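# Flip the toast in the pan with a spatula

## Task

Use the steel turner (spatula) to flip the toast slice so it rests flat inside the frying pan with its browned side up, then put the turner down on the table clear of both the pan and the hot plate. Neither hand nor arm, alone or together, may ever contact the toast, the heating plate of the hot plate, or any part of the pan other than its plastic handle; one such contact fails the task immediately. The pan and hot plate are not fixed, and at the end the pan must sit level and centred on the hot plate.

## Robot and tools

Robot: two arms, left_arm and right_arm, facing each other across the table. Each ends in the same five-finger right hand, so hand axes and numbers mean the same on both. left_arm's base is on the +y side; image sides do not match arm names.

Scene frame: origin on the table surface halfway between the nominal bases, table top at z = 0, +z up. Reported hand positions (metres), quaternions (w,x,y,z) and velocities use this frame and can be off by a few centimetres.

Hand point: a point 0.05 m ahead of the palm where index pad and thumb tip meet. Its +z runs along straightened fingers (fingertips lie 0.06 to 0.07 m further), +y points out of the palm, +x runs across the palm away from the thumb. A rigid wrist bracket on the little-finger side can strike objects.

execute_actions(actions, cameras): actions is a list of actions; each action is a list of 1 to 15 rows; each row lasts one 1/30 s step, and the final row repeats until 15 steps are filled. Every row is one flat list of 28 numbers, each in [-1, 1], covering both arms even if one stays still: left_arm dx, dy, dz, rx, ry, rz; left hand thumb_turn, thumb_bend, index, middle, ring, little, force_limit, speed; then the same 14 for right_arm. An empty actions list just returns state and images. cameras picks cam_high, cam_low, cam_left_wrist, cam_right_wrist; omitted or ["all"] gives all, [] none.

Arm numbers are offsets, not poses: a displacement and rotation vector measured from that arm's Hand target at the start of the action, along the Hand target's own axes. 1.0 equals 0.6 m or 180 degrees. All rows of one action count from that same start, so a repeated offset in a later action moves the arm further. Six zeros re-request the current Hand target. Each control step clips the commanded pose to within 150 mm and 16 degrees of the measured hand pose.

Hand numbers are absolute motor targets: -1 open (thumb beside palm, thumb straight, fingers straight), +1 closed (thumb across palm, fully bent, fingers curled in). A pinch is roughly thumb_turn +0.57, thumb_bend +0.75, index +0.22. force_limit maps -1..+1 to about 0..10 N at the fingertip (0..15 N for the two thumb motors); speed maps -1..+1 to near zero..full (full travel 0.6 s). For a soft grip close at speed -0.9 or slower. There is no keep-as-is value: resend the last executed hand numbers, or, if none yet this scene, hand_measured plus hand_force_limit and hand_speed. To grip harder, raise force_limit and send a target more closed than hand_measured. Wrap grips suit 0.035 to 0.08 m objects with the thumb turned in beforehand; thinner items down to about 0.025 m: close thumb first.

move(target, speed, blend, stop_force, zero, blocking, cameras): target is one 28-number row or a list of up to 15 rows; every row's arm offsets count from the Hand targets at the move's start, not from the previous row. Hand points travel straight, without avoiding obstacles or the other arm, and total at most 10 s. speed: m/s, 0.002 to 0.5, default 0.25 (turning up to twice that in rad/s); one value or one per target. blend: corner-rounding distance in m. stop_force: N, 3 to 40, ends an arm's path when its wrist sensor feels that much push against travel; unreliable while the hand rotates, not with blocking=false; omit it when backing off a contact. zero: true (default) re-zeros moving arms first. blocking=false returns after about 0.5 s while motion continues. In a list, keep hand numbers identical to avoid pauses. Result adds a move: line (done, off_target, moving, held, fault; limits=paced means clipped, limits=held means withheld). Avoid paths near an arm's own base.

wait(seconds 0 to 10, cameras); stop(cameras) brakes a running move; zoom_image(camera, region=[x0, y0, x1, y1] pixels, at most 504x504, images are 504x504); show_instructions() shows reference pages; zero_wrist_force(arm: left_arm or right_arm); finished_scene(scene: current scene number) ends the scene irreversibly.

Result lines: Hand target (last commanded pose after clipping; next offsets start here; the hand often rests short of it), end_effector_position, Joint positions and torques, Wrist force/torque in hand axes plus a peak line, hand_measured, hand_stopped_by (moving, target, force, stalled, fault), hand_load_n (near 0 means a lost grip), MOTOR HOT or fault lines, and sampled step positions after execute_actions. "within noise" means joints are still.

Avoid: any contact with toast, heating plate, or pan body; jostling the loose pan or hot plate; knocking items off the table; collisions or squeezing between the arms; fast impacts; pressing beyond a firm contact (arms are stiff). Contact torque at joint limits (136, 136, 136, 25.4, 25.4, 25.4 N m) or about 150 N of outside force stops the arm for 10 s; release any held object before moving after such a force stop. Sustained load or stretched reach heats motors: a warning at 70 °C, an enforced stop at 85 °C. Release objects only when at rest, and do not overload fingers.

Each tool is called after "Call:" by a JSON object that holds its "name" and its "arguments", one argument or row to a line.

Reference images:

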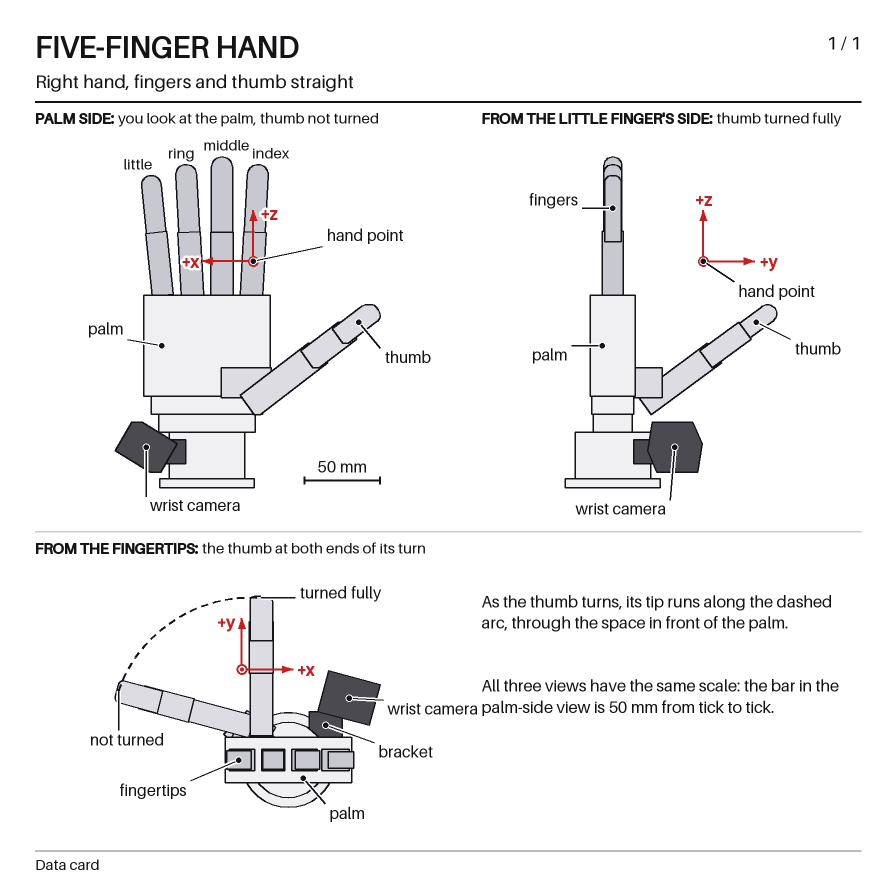

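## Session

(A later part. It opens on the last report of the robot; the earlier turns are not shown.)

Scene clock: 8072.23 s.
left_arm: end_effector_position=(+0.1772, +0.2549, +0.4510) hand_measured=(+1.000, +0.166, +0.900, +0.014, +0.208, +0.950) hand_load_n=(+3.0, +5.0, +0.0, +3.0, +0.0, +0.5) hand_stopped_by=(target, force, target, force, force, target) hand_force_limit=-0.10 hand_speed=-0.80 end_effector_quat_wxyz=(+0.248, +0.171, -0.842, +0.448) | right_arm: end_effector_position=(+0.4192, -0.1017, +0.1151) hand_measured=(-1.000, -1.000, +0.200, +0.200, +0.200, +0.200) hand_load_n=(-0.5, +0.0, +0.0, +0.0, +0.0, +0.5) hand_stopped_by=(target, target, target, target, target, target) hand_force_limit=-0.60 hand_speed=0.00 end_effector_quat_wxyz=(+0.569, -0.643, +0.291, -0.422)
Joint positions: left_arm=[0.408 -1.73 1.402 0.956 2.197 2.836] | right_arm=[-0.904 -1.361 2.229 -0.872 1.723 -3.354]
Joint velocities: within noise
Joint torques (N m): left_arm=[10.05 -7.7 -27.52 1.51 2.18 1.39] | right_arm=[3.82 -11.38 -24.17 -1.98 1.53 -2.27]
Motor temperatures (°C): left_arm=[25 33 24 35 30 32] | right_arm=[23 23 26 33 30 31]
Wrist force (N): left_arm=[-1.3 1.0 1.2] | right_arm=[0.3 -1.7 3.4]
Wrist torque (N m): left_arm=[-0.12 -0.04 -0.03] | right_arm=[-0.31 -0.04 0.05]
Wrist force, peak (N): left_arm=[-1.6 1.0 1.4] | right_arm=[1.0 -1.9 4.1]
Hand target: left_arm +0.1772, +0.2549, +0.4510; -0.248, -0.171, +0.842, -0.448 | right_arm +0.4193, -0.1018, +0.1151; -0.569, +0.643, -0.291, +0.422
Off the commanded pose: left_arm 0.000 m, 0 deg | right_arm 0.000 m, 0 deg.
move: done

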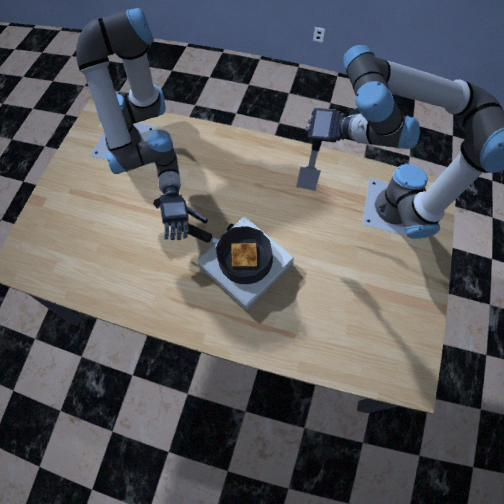

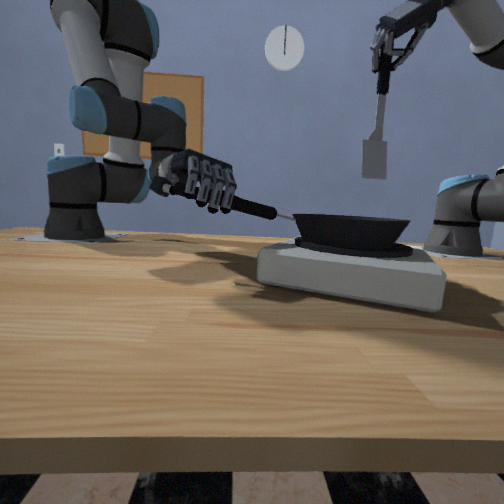

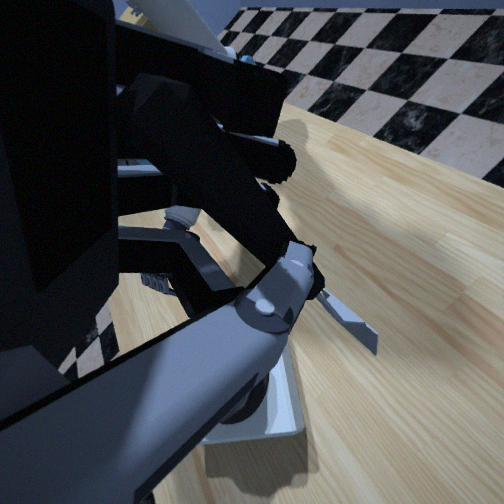

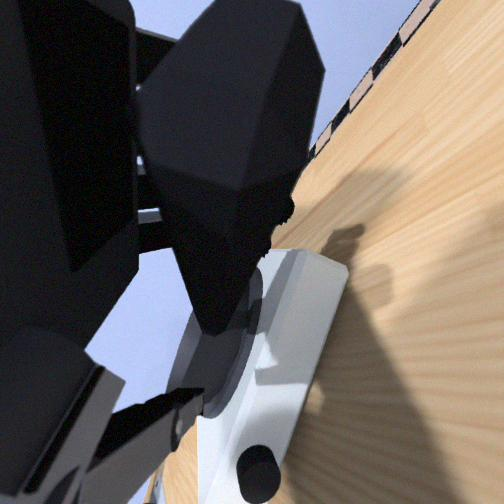

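Call:
{"name": "move", "arguments": {
  "target": [
    [0,0,0,0,0,0,1,0.97,0.9,0.6,0.95,0.95,-0.1,-0.8,0,0,0.0333,0,0,0,-1,-1,0.2,0.2,0.2,0.2,-0.6,0],
    [0,0,0,0,0,0,1,0.97,0.9,0.6,0.95,0.95,-0.1,-0.8,0.0452,-0.2117,0.0343,0,0,0,-1,-1,0.2,0.2,0.2,0.2,-0.6,0],
    [0,0,0,0,0,0,1,0.97,0.9,0.6,0.95,0.95,-0.1,-0.8,0.2592,-0.1667,-0.0867,0,0,0,-1,-1,0.2,0.2,0.2,0.2,-0.6,0]
  ],
  "speed": [0.03,0.08,0.15]
}}

Call:
{"name": "zoom_image", "arguments": {
  "camera": "cam_high",
  "region": [150, 205, 300, 355]
}}

Call:
{"name": "zoom_image", "arguments": {
  "camera": "cam_high",
  "region": [195, 210, 300, 315]
}}

Call:
{"name": "zoom_image", "arguments": {
  "camera": "cam_low",
  "region": [260, 190, 450, 300]
}}

Scene clock: 8120.20 s.
left_arm: end_effector_position=(+0.1772, +0.2549, +0.4510) hand_measured=(+1.000, +0.166, +0.900, +0.014, +0.208, +0.950) hand_load_n=(+3.0, +5.5, +0.0, +3.5, +0.0, +0.5) hand_stopped_by=(target, force, target, force, force, target) hand_force_limit=-0.10 hand_speed=-0.80 end_effector_quat_wxyz=(+0.248, +0.171, -0.842, +0.448) | right_arm: end_effector_position=(+0.4370, -0.2418, +0.2454) hand_measured=(-1.000, -1.000, +0.200, +0.200, +0.200, +0.200) hand_load_n=(+0.0, +0.0, +0.0, +0.0, +0.0, +0.0) hand_stopped_by=(target, target, target, target, target, target) hand_force_limit=-0.60 hand_speed=0.00 end_effector_quat_wxyz=(+0.569, -0.643, +0.291, -0.422)
Joint positions: left_arm=[0.408 -1.73 1.402 0.956 2.197 2.836] | right_arm=[-1.374 -1.863 2.284 -0.425 1.253 -3.352]
Joint velocities: within noise
Joint torques (N m): left_arm=[9.83 -7.99 -25.96 1.39 2.17 1.45] | right_arm=[-9.02 -11.8 -20.99 -3.99 -2.21 1.34]
Motor temperatures (°C): left_arm=[25 33 24 35 30 32] | right_arm=[23 23 26 33 30 31]
Wrist force (N): left_arm=[-1.7 0.9 1.0] | right_arm=[0.6 -1.6 3.3]
Wrist torque (N m): left_arm=[-0.11 0.03 -0.05] | right_arm=[-0.29 -0.09 0.06]
Wrist force, peak (N): left_arm=[-1.4 1.2 1.4] | right_arm=[-0.5 -2.6 4.1]
Hand target: left_arm +0.1772, +0.2549, +0.4510; -0.248, -0.171, +0.842, -0.448 | right_arm +0.4370, -0.2418, +0.2454; -0.569, +0.643, -0.291, +0.422
Off the commanded pose: left_arm 0.000 m, 0 deg | right_arm 0.000 m, 0 deg.
move: done

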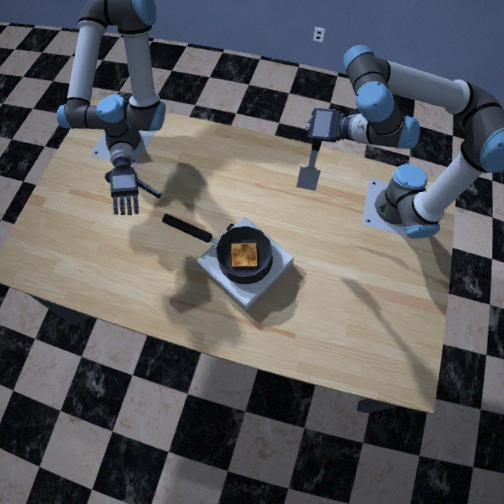

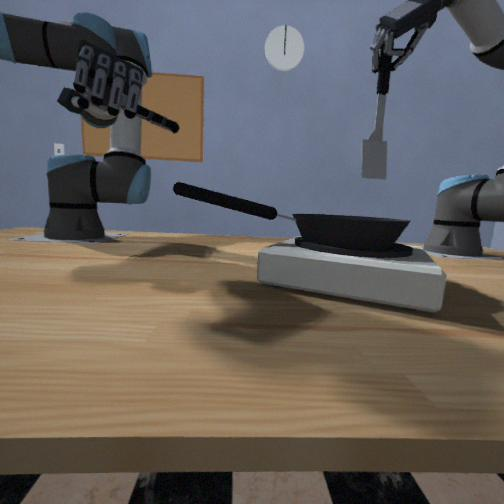

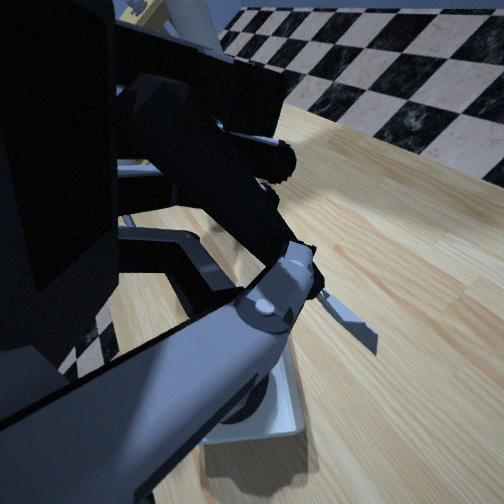

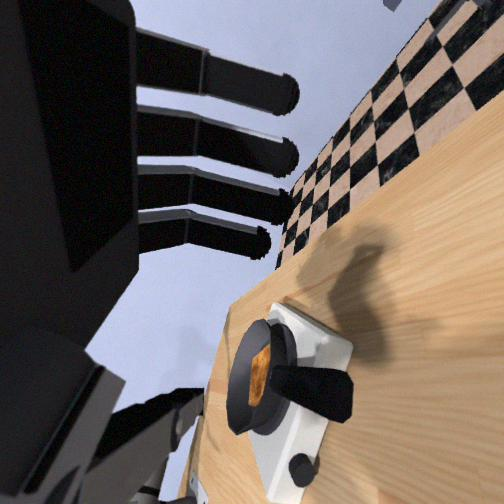

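Scaled by 3.360.

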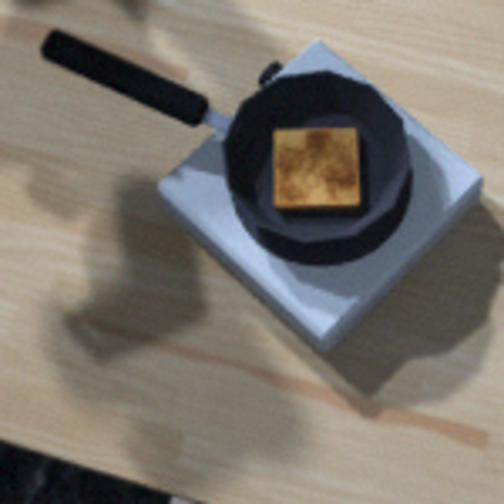

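Scaled by 4.800.

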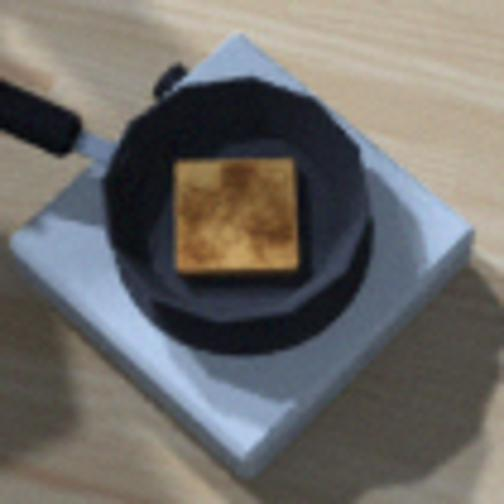

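Scaled by 2.653.

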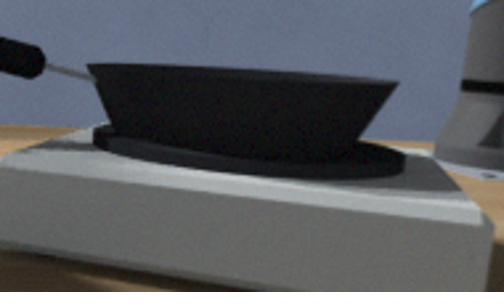

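Call:
{"name": "zoom_image", "arguments": {
  "camera": "cam_right_wrist",
  "region": [210, 290, 370, 450]
}}

Scaled by 3.150.

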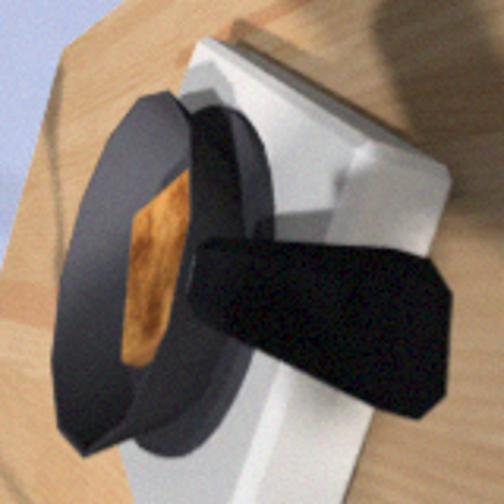

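Call:
{"name": "move", "arguments": {
  "target": [0,0,0,0,0,0,1,0.97,0.9,0.6,0.95,0.95,-0.1,-0.8,-0.1268,0.0407,-0.0926,0.0626,-0.2931,0.0013,-1,-1,1,1,1,1,-0.6,0],
  "speed": 0.15
}}

Call:
{"name": "zoom_image", "arguments": {
  "camera": "cam_high",
  "region": [90, 145, 250, 305]
}}

Scene clock: 8169.20 s.
left_arm: end_effector_position=(+0.1772, +0.2549, +0.4510) hand_measured=(+1.000, +0.166, +0.900, +0.014, +0.208, +0.950) hand_load_n=(+3.0, +5.0, +0.0, +3.5, +0.0, +0.5) hand_stopped_by=(target, force, target, force, force, target) hand_force_limit=-0.10 hand_speed=-0.80 end_effector_quat_wxyz=(+0.248, +0.171, -0.842, +0.448) | right_arm: end_effector_position=(+0.3549, -0.2081, +0.2052) hand_measured=(-1.000, -1.000, +1.000, +1.000, +1.000, +1.000) hand_load_n=(-0.5, +0.0, +0.0, +0.0, +0.0, +0.0) hand_stopped_by=(target, target, target, target, target, target) hand_force_limit=-0.60 hand_speed=0.00 end_effector_quat_wxyz=(-0.697, +0.706, +0.031, +0.117)
Joint positions: left_arm=[0.408 -1.73 1.402 0.956 2.197 2.836] | right_arm=[-1.684 -1.624 2.21 -0.625 0.002 -3.313]
Joint velocities: within noise
Joint torques (N m): left_arm=[10.14 -6.67 -25.55 1.27 1.85 1.3] | right_arm=[-7.32 -27.52 -7.97 -2.26 -0.72 2.6]
Motor temperatures (°C): left_arm=[25 33 24 35 30 32] | right_arm=[23 23 26 33 30 31]
Wrist force (N): left_arm=[-1.1 0.9 1.0] | right_arm=[0.4 -1.5 3.4]
Wrist torque (N m): left_arm=[-0.12 -0.05 -0.01] | right_arm=[-0.26 -0.04 0.06]
Wrist force, peak (N): left_arm=[-1.6 0.8 1.4] | right_arm=[0.4 -2.1 3.6]
Hand target: left_arm +0.1772, +0.2549, +0.4510; -0.248, -0.171, +0.842, -0.448 | right_arm +0.3549, -0.2082, +0.2053; +0.698, -0.705, -0.032, -0.117
Off the commanded pose: left_arm 0.000 m, 0 deg | right_arm 0.000 m, 0 deg.
move: done

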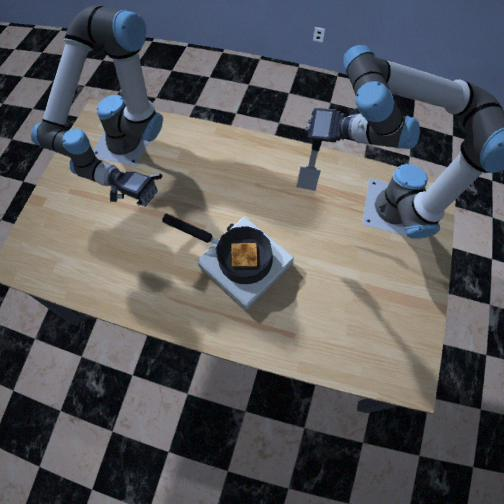

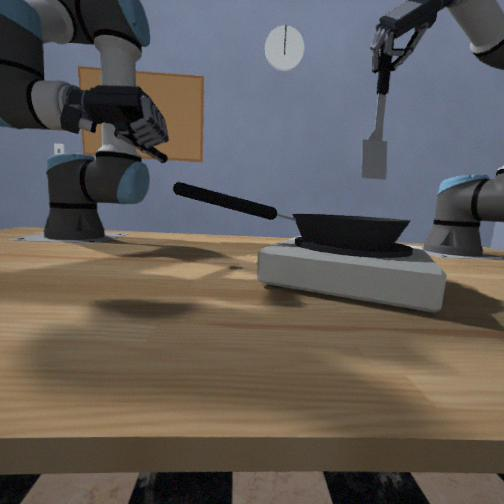

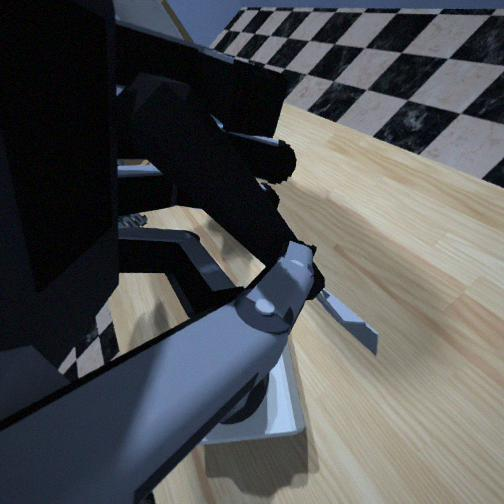

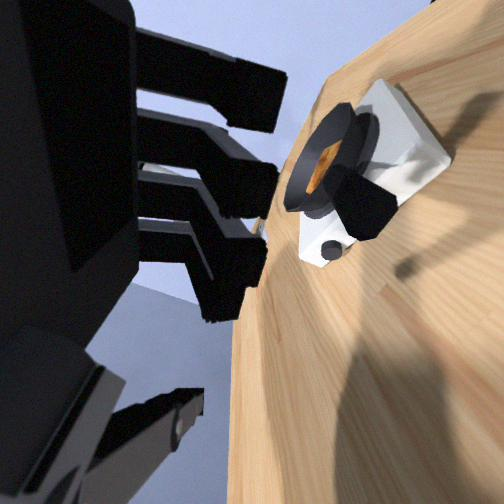

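Scaled by 3.150.

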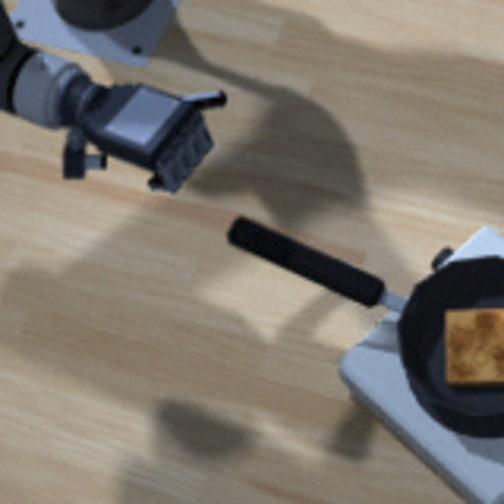

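Call:
{"name": "zoom_image", "arguments": {
  "camera": "cam_right_wrist",
  "region": [270, 60, 460, 280]
}}

Scaled by 2.291.

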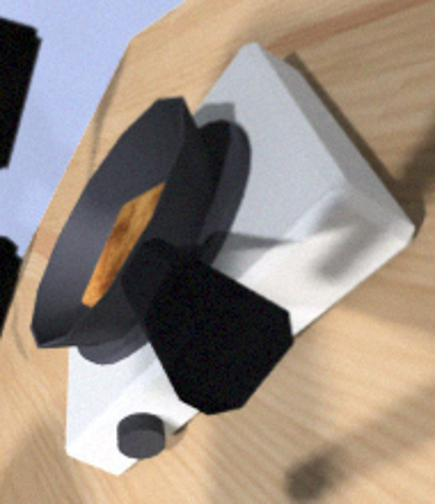

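Call:
{"name": "move", "arguments": {
  "target": [
    [0,0,0,0,0,0,1,0.97,0.9,0.6,0.95,0.95,-0.1,-0.8,0.0445,0.0097,0.0392,0,0,0,-1,-1,1,1,1,1,-0.6,0],
    [0,0,0,0,0,0,1,0.97,0.9,0.6,0.95,0.95,-0.1,-0.8,0.0108,0.1676,0.0385,0,0,0,-1,-1,1,1,1,1,-0.6,0]
  ],
  "speed": 0.06,
  "stop_force": 4
}}

Call:
{"name": "zoom_image", "arguments": {
  "camera": "cam_high",
  "region": [110, 165, 270, 325]
}}

Call:
{"name": "zoom_image", "arguments": {
  "camera": "cam_low",
  "region": [100, 100, 300, 300]
}}

Scene clock: 8190.77 s.
left_arm: end_effector_position=(+0.1772, +0.2549, +0.4510) hand_measured=(+1.000, +0.166, +0.900, +0.014, +0.208, +0.950) hand_load_n=(+3.0, +5.5, +0.0, +3.5, +0.0, +0.5) hand_stopped_by=(target, force, target, force, force, target) hand_force_limit=-0.10 hand_speed=-0.80 end_effector_quat_wxyz=(+0.248, +0.171, -0.842, +0.448) | right_arm: end_effector_position=(+0.3850, -0.1883, +0.1084) hand_measured=(-1.000, -1.000, +1.000, +1.000, +1.000, +1.000) hand_load_n=(-0.5, +0.0, +0.0, +0.0, +0.0, +0.0) hand_stopped_by=(target, target, target, target, target, target) hand_force_limit=-0.60 hand_speed=0.00 end_effector_quat_wxyz=(-0.698, +0.705, +0.032, +0.117)
Joint positions: left_arm=[0.408 -1.73 1.402 0.956 2.197 2.836] | right_arm=[-1.616 -1.347 2.236 -0.928 0.069 -3.313]
Joint velocities: within noise
Joint torques (N m): left_arm=[10.1 -7.15 -25.46 1.24 2 1.13] | right_arm=[-7.46 -35.87 -3.99 -2.61 -1.96 2.49]
Motor temperatures (°C): left_arm=[25 33 24 35 30 32] | right_arm=[23 23 26 33 30 31]
Wrist force (N): left_arm=[-1.0 1.1 1.3] | right_arm=[0.8 -1.7 3.6]
Wrist torque (N m): left_arm=[-0.10 -0.09 0.00] | right_arm=[-0.30 -0.11 0.07]
Wrist force, peak (N): left_arm=[-1.6 1.2 1.1] | right_arm=[1.1 -1.9 3.8]
Hand target: left_arm +0.1772, +0.2549, +0.4510; -0.248, -0.171, +0.842, -0.448 | right_arm +0.3850, -0.1883, +0.1084; +0.698, -0.705, -0.032, -0.117
Off the commanded pose: left_arm 0.000 m, 0 deg | right_arm 0.000 m, 0 deg.
move: done

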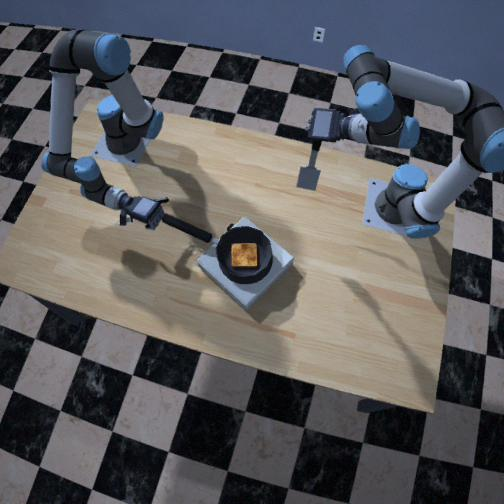

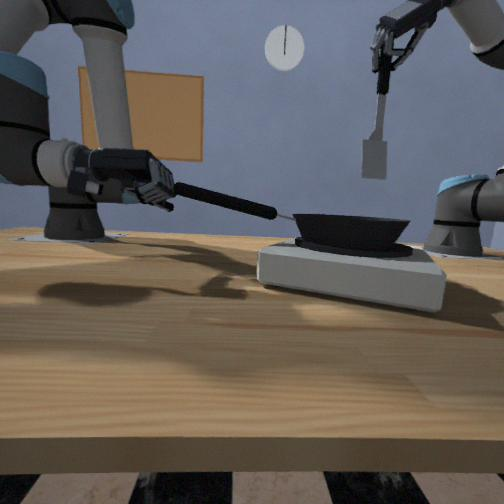

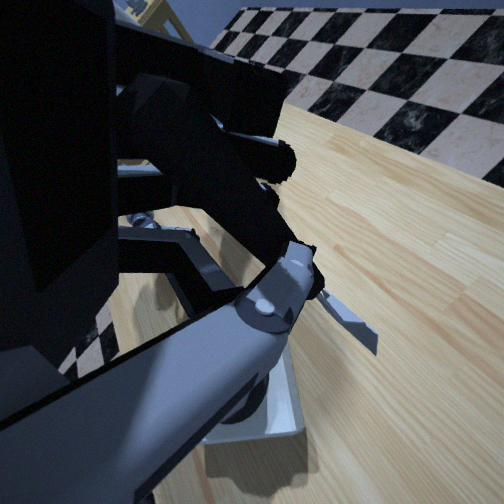

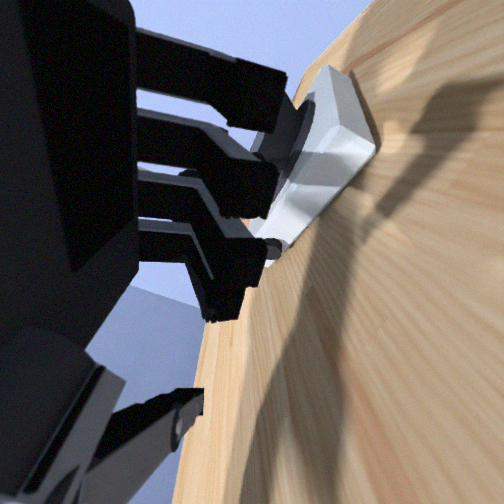

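Scaled by 3.150.

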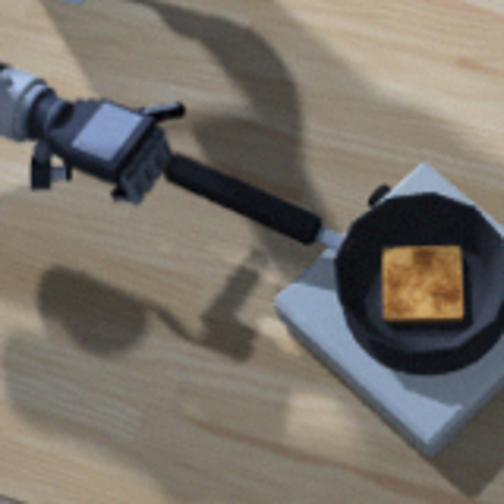

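Scaled by 2.520.

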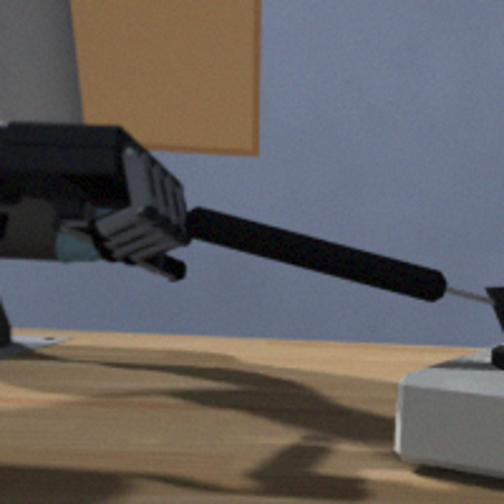

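Call:
{"name": "move", "arguments": {
  "target": [0,0,0,0,0,0,1,0.97,0.9,0.6,0.95,0.95,-0.1,-0.8,0,0,0.05,0,0,0,-1,-1,1,1,1,1,-0.6,0],
  "speed": 0.01,
  "stop_force": 3
}}

Call:
{"name": "zoom_image", "arguments": {
  "camera": "cam_high",
  "region": [195, 210, 300, 315]
}}

Call:
{"name": "zoom_image", "arguments": {
  "camera": "cam_low",
  "region": [260, 190, 450, 300]
}}

Scene clock: 8208.33 s.
left_arm: end_effector_position=(+0.1772, +0.2549, +0.4510) hand_measured=(+1.000, +0.166, +0.900, +0.014, +0.208, +0.950) hand_load_n=(+3.0, +5.5, +0.0, +3.0, +0.0, +0.5) hand_stopped_by=(target, force, target, force, force, target) hand_force_limit=-0.10 hand_speed=-0.80 end_effector_quat_wxyz=(+0.248, +0.171, -0.842, +0.448) | right_arm: end_effector_position=(+0.3886, -0.1585, +0.1084) hand_measured=(-1.000, -1.000, +1.000, +1.000, +1.000, +1.000) hand_load_n=(-0.5, +0.0, -0.5, -0.5, +0.0, +0.0) hand_stopped_by=(target, target, target, target, target, target) hand_force_limit=-0.60 hand_speed=0.00 end_effector_quat_wxyz=(-0.698, +0.705, +0.032, +0.117)
Joint positions: left_arm=[0.408 -1.73 1.402 0.956 2.197 2.836] | right_arm=[-1.531 -1.316 2.192 -0.893 0.154 -3.335]
Joint velocities: within noise
Joint torques (N m): left_arm=[10.52 -7.91 -25.7 1.04 2 1.44] | right_arm=[-7.57 -37.17 -4.44 1.37 -1.93 -1.84]
Motor temperatures (°C): left_arm=[25 33 24 35 30 32] | right_arm=[23 23 26 33 30 31]
Wrist force (N): left_arm=[-1.4 0.9 1.0] | right_arm=[0.8 -1.6 2.8]
Wrist torque (N m): left_arm=[-0.13 -0.02 -0.04] | right_arm=[-0.27 -0.08 0.09]
Wrist force, peak (N): left_arm=[-1.7 0.9 1.5] | right_arm=[0.7 -1.8 3.7]
Hand target: left_arm +0.1772, +0.2549, +0.4510; -0.248, -0.171, +0.842, -0.448 | right_arm +0.3886, -0.1585, +0.1084; +0.698, -0.705, -0.032, -0.117
Off the commanded pose: left_arm 0.000 m, 0 deg | right_arm 0.000 m, 0 deg.
move: done

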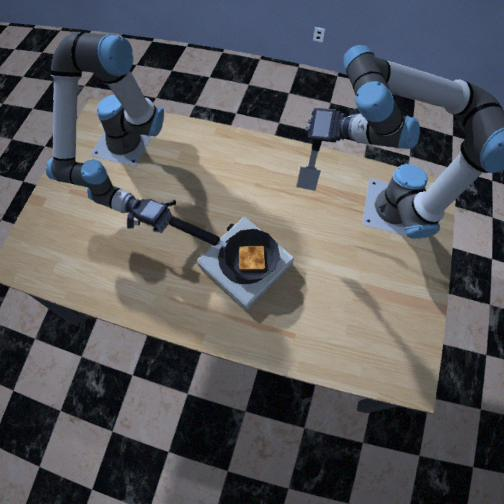

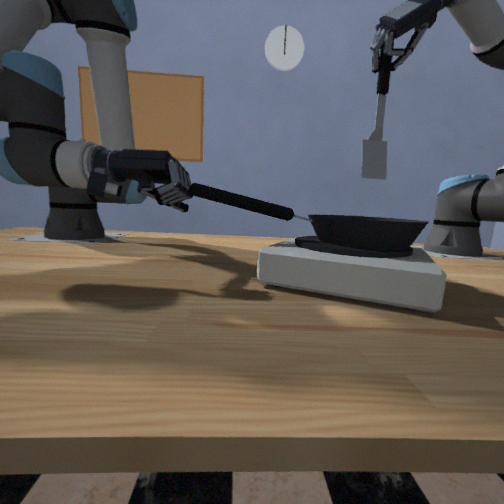

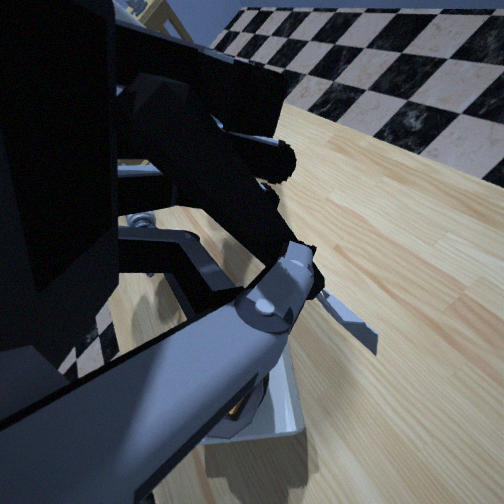

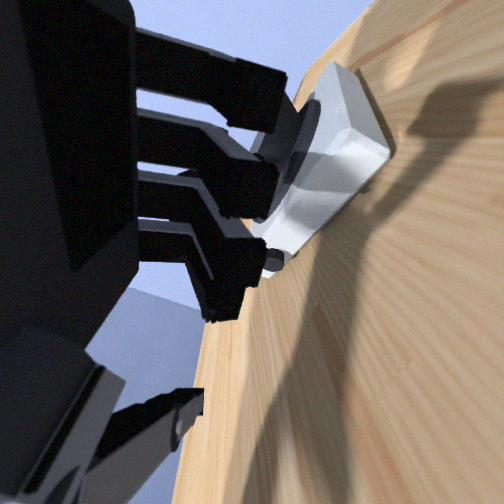

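Scaled by 4.800.

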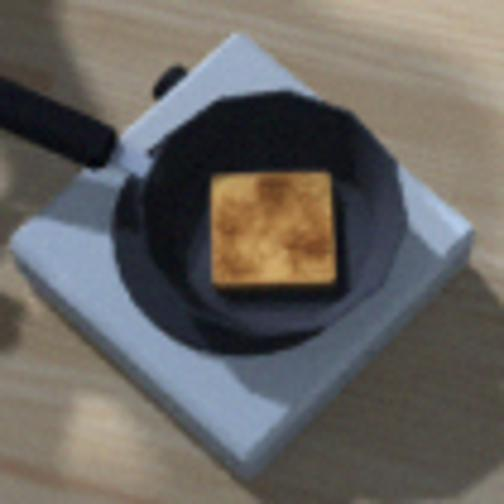

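Scaled by 2.653.

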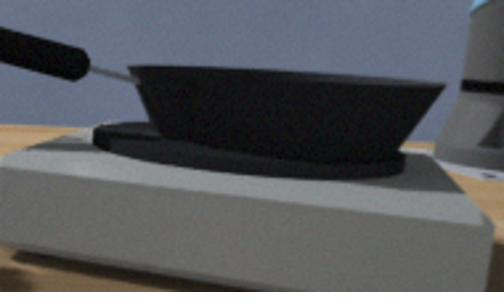

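Call:
{"name": "move", "arguments": {
  "target": [
    [0,0,0,0,0,0,1,0.97,0.9,0.6,0.95,0.95,-0.1,-0.8,0,0,-0.0833,0,0,0,-1,-1,1,1,1,1,-0.6,0],
    [0,0,0,0,0,0,1,0.97,0.9,0.6,0.95,0.95,-0.1,-0.8,0.0205,-0.0876,-0.158,0,0,0.567,-1,-1,1,1,1,1,-0.6,0],
    [0,0,0,0,0,0,1,0.97,0.9,0.6,0.95,0.95,-0.1,-0.8,0.0205,-0.0876,-0.158,0,0,0.567,1,-1,-1,-1,-1,-1,-0.6,0]
  ],
  "speed": [0.05,0.15,0.1]
}}

Call:
{"name": "zoom_image", "arguments": {
  "camera": "cam_high",
  "region": [90, 145, 250, 305]
}}

Call:
{"name": "zoom_image", "arguments": {
  "camera": "cam_low",
  "region": [50, 60, 350, 300]
}}

Scene clock: 8300.67 s.
left_arm: end_effector_position=(+0.1772, +0.2549, +0.4510) hand_measured=(+1.000, +0.166, +0.900, +0.014, +0.208, +0.950) hand_load_n=(+3.0, +5.0, +0.0, +3.5, +0.0, +0.5) hand_stopped_by=(target, force, target, force, force, target) hand_force_limit=-0.10 hand_speed=-0.80 end_effector_quat_wxyz=(+0.248, +0.171, -0.842, +0.448) | right_arm: end_effector_position=(+0.3781, -0.2529, +0.1621) hand_measured=(+1.000, -1.000, -1.000, -1.000, -1.000, -1.000) hand_load_n=(+0.0, +0.0, -0.5, +0.0, +0.0, +0.0) hand_stopped_by=(target, target, target, target, target, target) hand_force_limit=-0.60 hand_speed=0.00 end_effector_quat_wxyz=(+0.530, -0.468, +0.529, +0.469)
Joint positions: left_arm=[0.408 -1.73 1.402 0.956 2.197 2.836] | right_arm=[-1.795 -1.199 2.19 -0.966 -0.11 -1.597]
Joint velocities: within noise
Joint torques (N m): left_arm=[7.85 -7.75 -24.98 1.04 2.01 1.04] | right_arm=[6.59 -39.76 -6.19 -1.25 1.56 2.71]
Motor temperatures (°C): left_arm=[25 33 24 35 30 32] | right_arm=[23 23 26 33 30 31]
Wrist force (N): left_arm=[-1.0 0.8 1.3] | right_arm=[-2.6 0.3 3.6]
Wrist torque (N m): left_arm=[-0.14 -0.07 -0.02] | right_arm=[-0.21 0.21 -0.14]
Wrist force, peak (N): left_arm=[-1.4 1.1 1.6] | right_arm=[-2.8 0.2 3.9]
Hand target: left_arm +0.1772, +0.2549, +0.4510; -0.248, -0.171, +0.842, -0.448 | right_arm +0.3781, -0.2529, +0.1621; +0.530, -0.468, +0.529, +0.469
Off the commanded pose: left_arm 0.000 m, 0 deg | right_arm 0.000 m, 0 deg.
move: done

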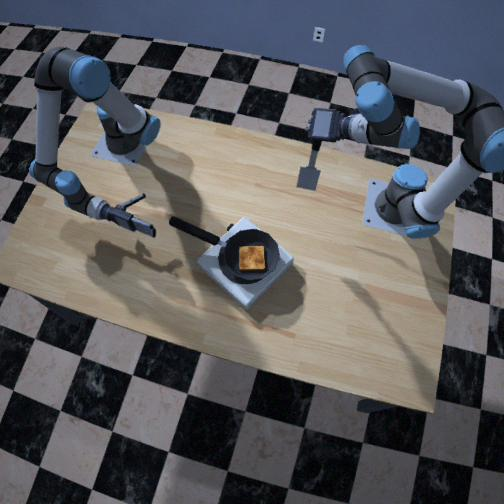

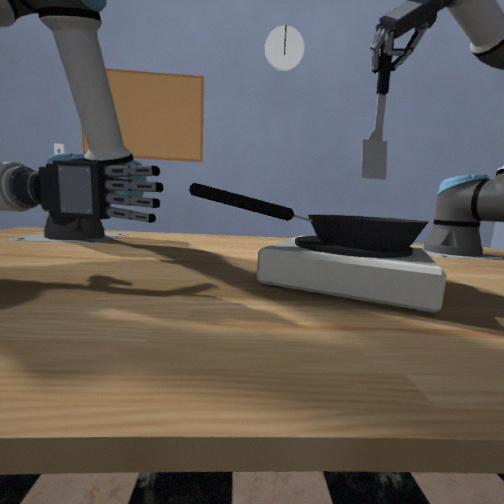

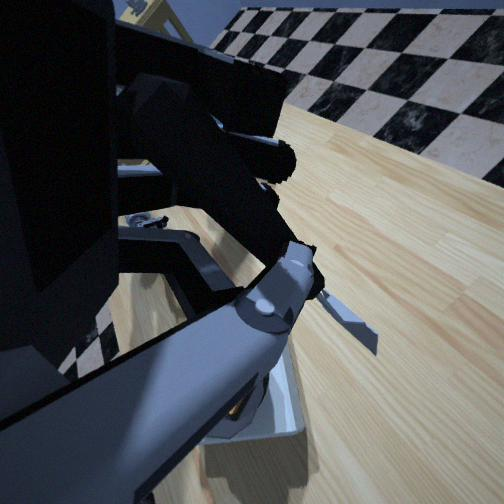

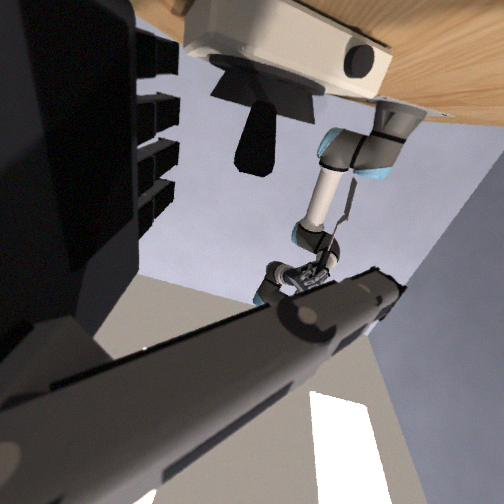

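Scaled by 3.150.

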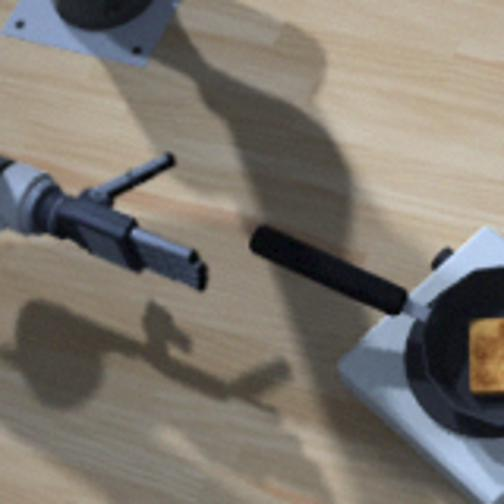

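Scaled by 1.680.

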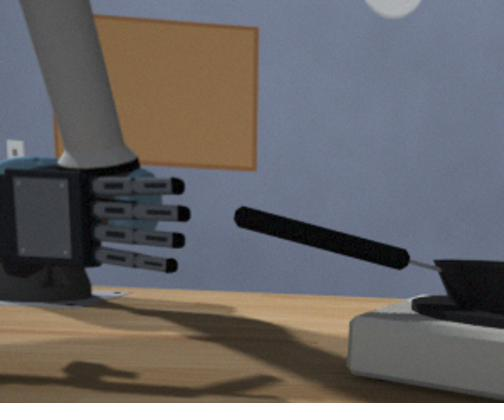

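Call:
{"name": "move", "arguments": {
  "target": [
    [0,0,0,0,0,0,1,0.97,0.9,0.6,0.95,0.95,-0.1,-0.8,0.0367,0.055,0,0,0,0,1,-1,-1,-1,-1,-1,-0.6,0],
    [0,0,0,0,0,0,1,0.97,0.9,0.6,0.95,0.95,-0.1,-0.8,0.0367,0.055,0.18,0,0,0,1,-1,-1,-1,-1,-1,-0.6,0]
  ],
  "speed": 0.06,
  "stop_force": 3
}}

Call:
{"name": "zoom_image", "arguments": {
  "camera": "cam_high",
  "region": [110, 165, 250, 305]
}}

Call:
{"name": "zoom_image", "arguments": {
  "camera": "cam_low",
  "region": [100, 100, 300, 300]
}}

Scene clock: 8334.30 s.
left_arm: end_effector_position=(+0.1772, +0.2549, +0.4510) hand_measured=(+1.000, +0.166, +0.900, +0.014, +0.208, +0.950) hand_load_n=(+3.0, +5.5, +0.0, +3.5, +0.0, +0.5) hand_stopped_by=(target, force, target, force, force, target) hand_force_limit=-0.10 hand_speed=-0.80 end_effector_quat_wxyz=(+0.248, +0.171, -0.842, +0.448) | right_arm: end_effector_position=(+0.3585, -0.1416, +0.1404) hand_measured=(+1.000, -1.000, -1.000, -1.000, -1.000, -1.000) hand_load_n=(+0.0, +0.0, +0.0, +0.0, +0.0, +0.0) hand_stopped_by=(target, target, target, target, target, target) hand_force_limit=-0.60 hand_speed=0.00 end_effector_quat_wxyz=(+0.530, -0.468, +0.529, +0.469)
Joint positions: left_arm=[0.408 -1.73 1.402 0.956 2.197 2.836] | right_arm=[-1.5 -1.136 2.182 -1.061 0.185 -1.557]
Joint velocities: within noise
Joint torques (N m): left_arm=[9.56 -7.57 -23.64 0.57 1.64 1.42] | right_arm=[6.45 -42.02 -2.12 -2.78 1.78 2.25]
Motor temperatures (°C): left_arm=[25 33 24 35 30 32] | right_arm=[23 23 26 33 30 31]
Wrist force (N): left_arm=[-1.3 0.9 1.3] | right_arm=[-2.6 0.0 4.2]
Wrist torque (N m): left_arm=[-0.13 -0.05 -0.03] | right_arm=[-0.29 0.20 -0.14]
Wrist force, peak (N): left_arm=[-1.4 1.2 1.6] | right_arm=[-2.7 -0.1 4.6]
Hand target: left_arm +0.1772, +0.2549, +0.4510; -0.248, -0.171, +0.842, -0.448 | right_arm +0.3585, -0.1416, +0.1404; +0.530, -0.468, +0.529, +0.469
Off the commanded pose: left_arm 0.000 m, 0 deg | right_arm 0.000 m, 0 deg.
move: done

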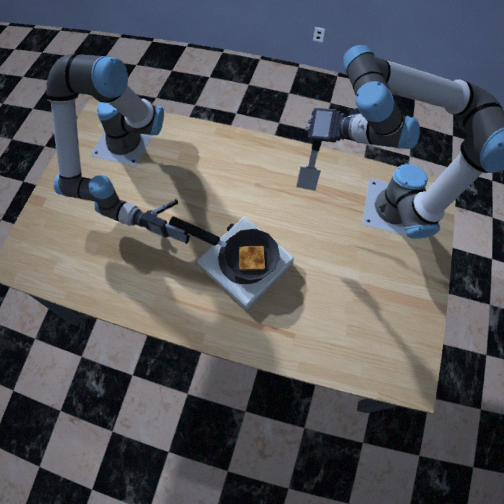

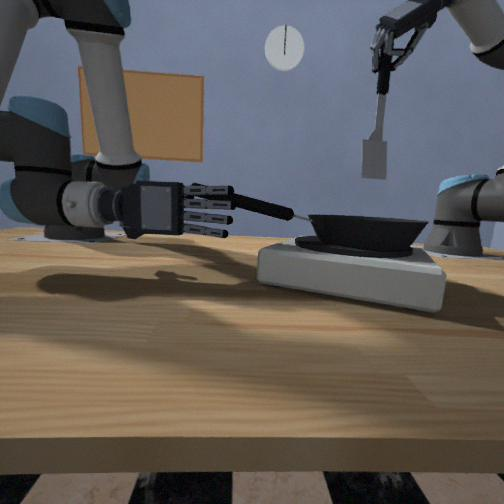

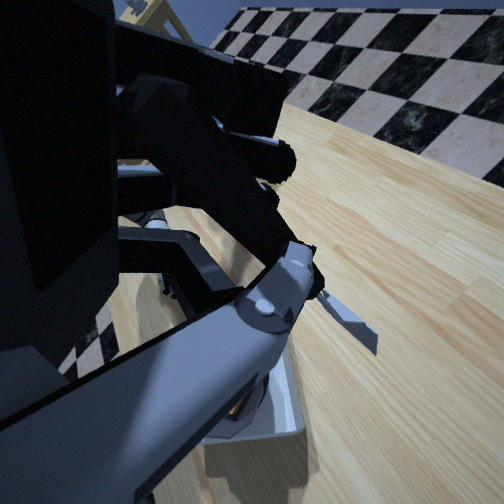

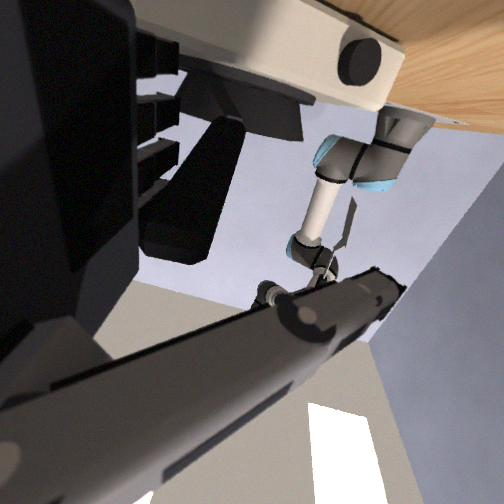

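Scaled by 3.600.

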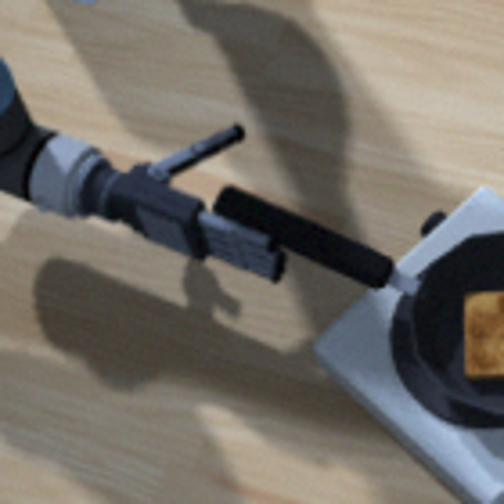

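Scaled by 2.520.

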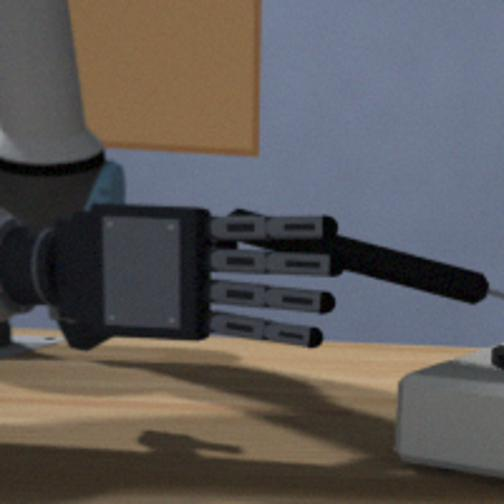

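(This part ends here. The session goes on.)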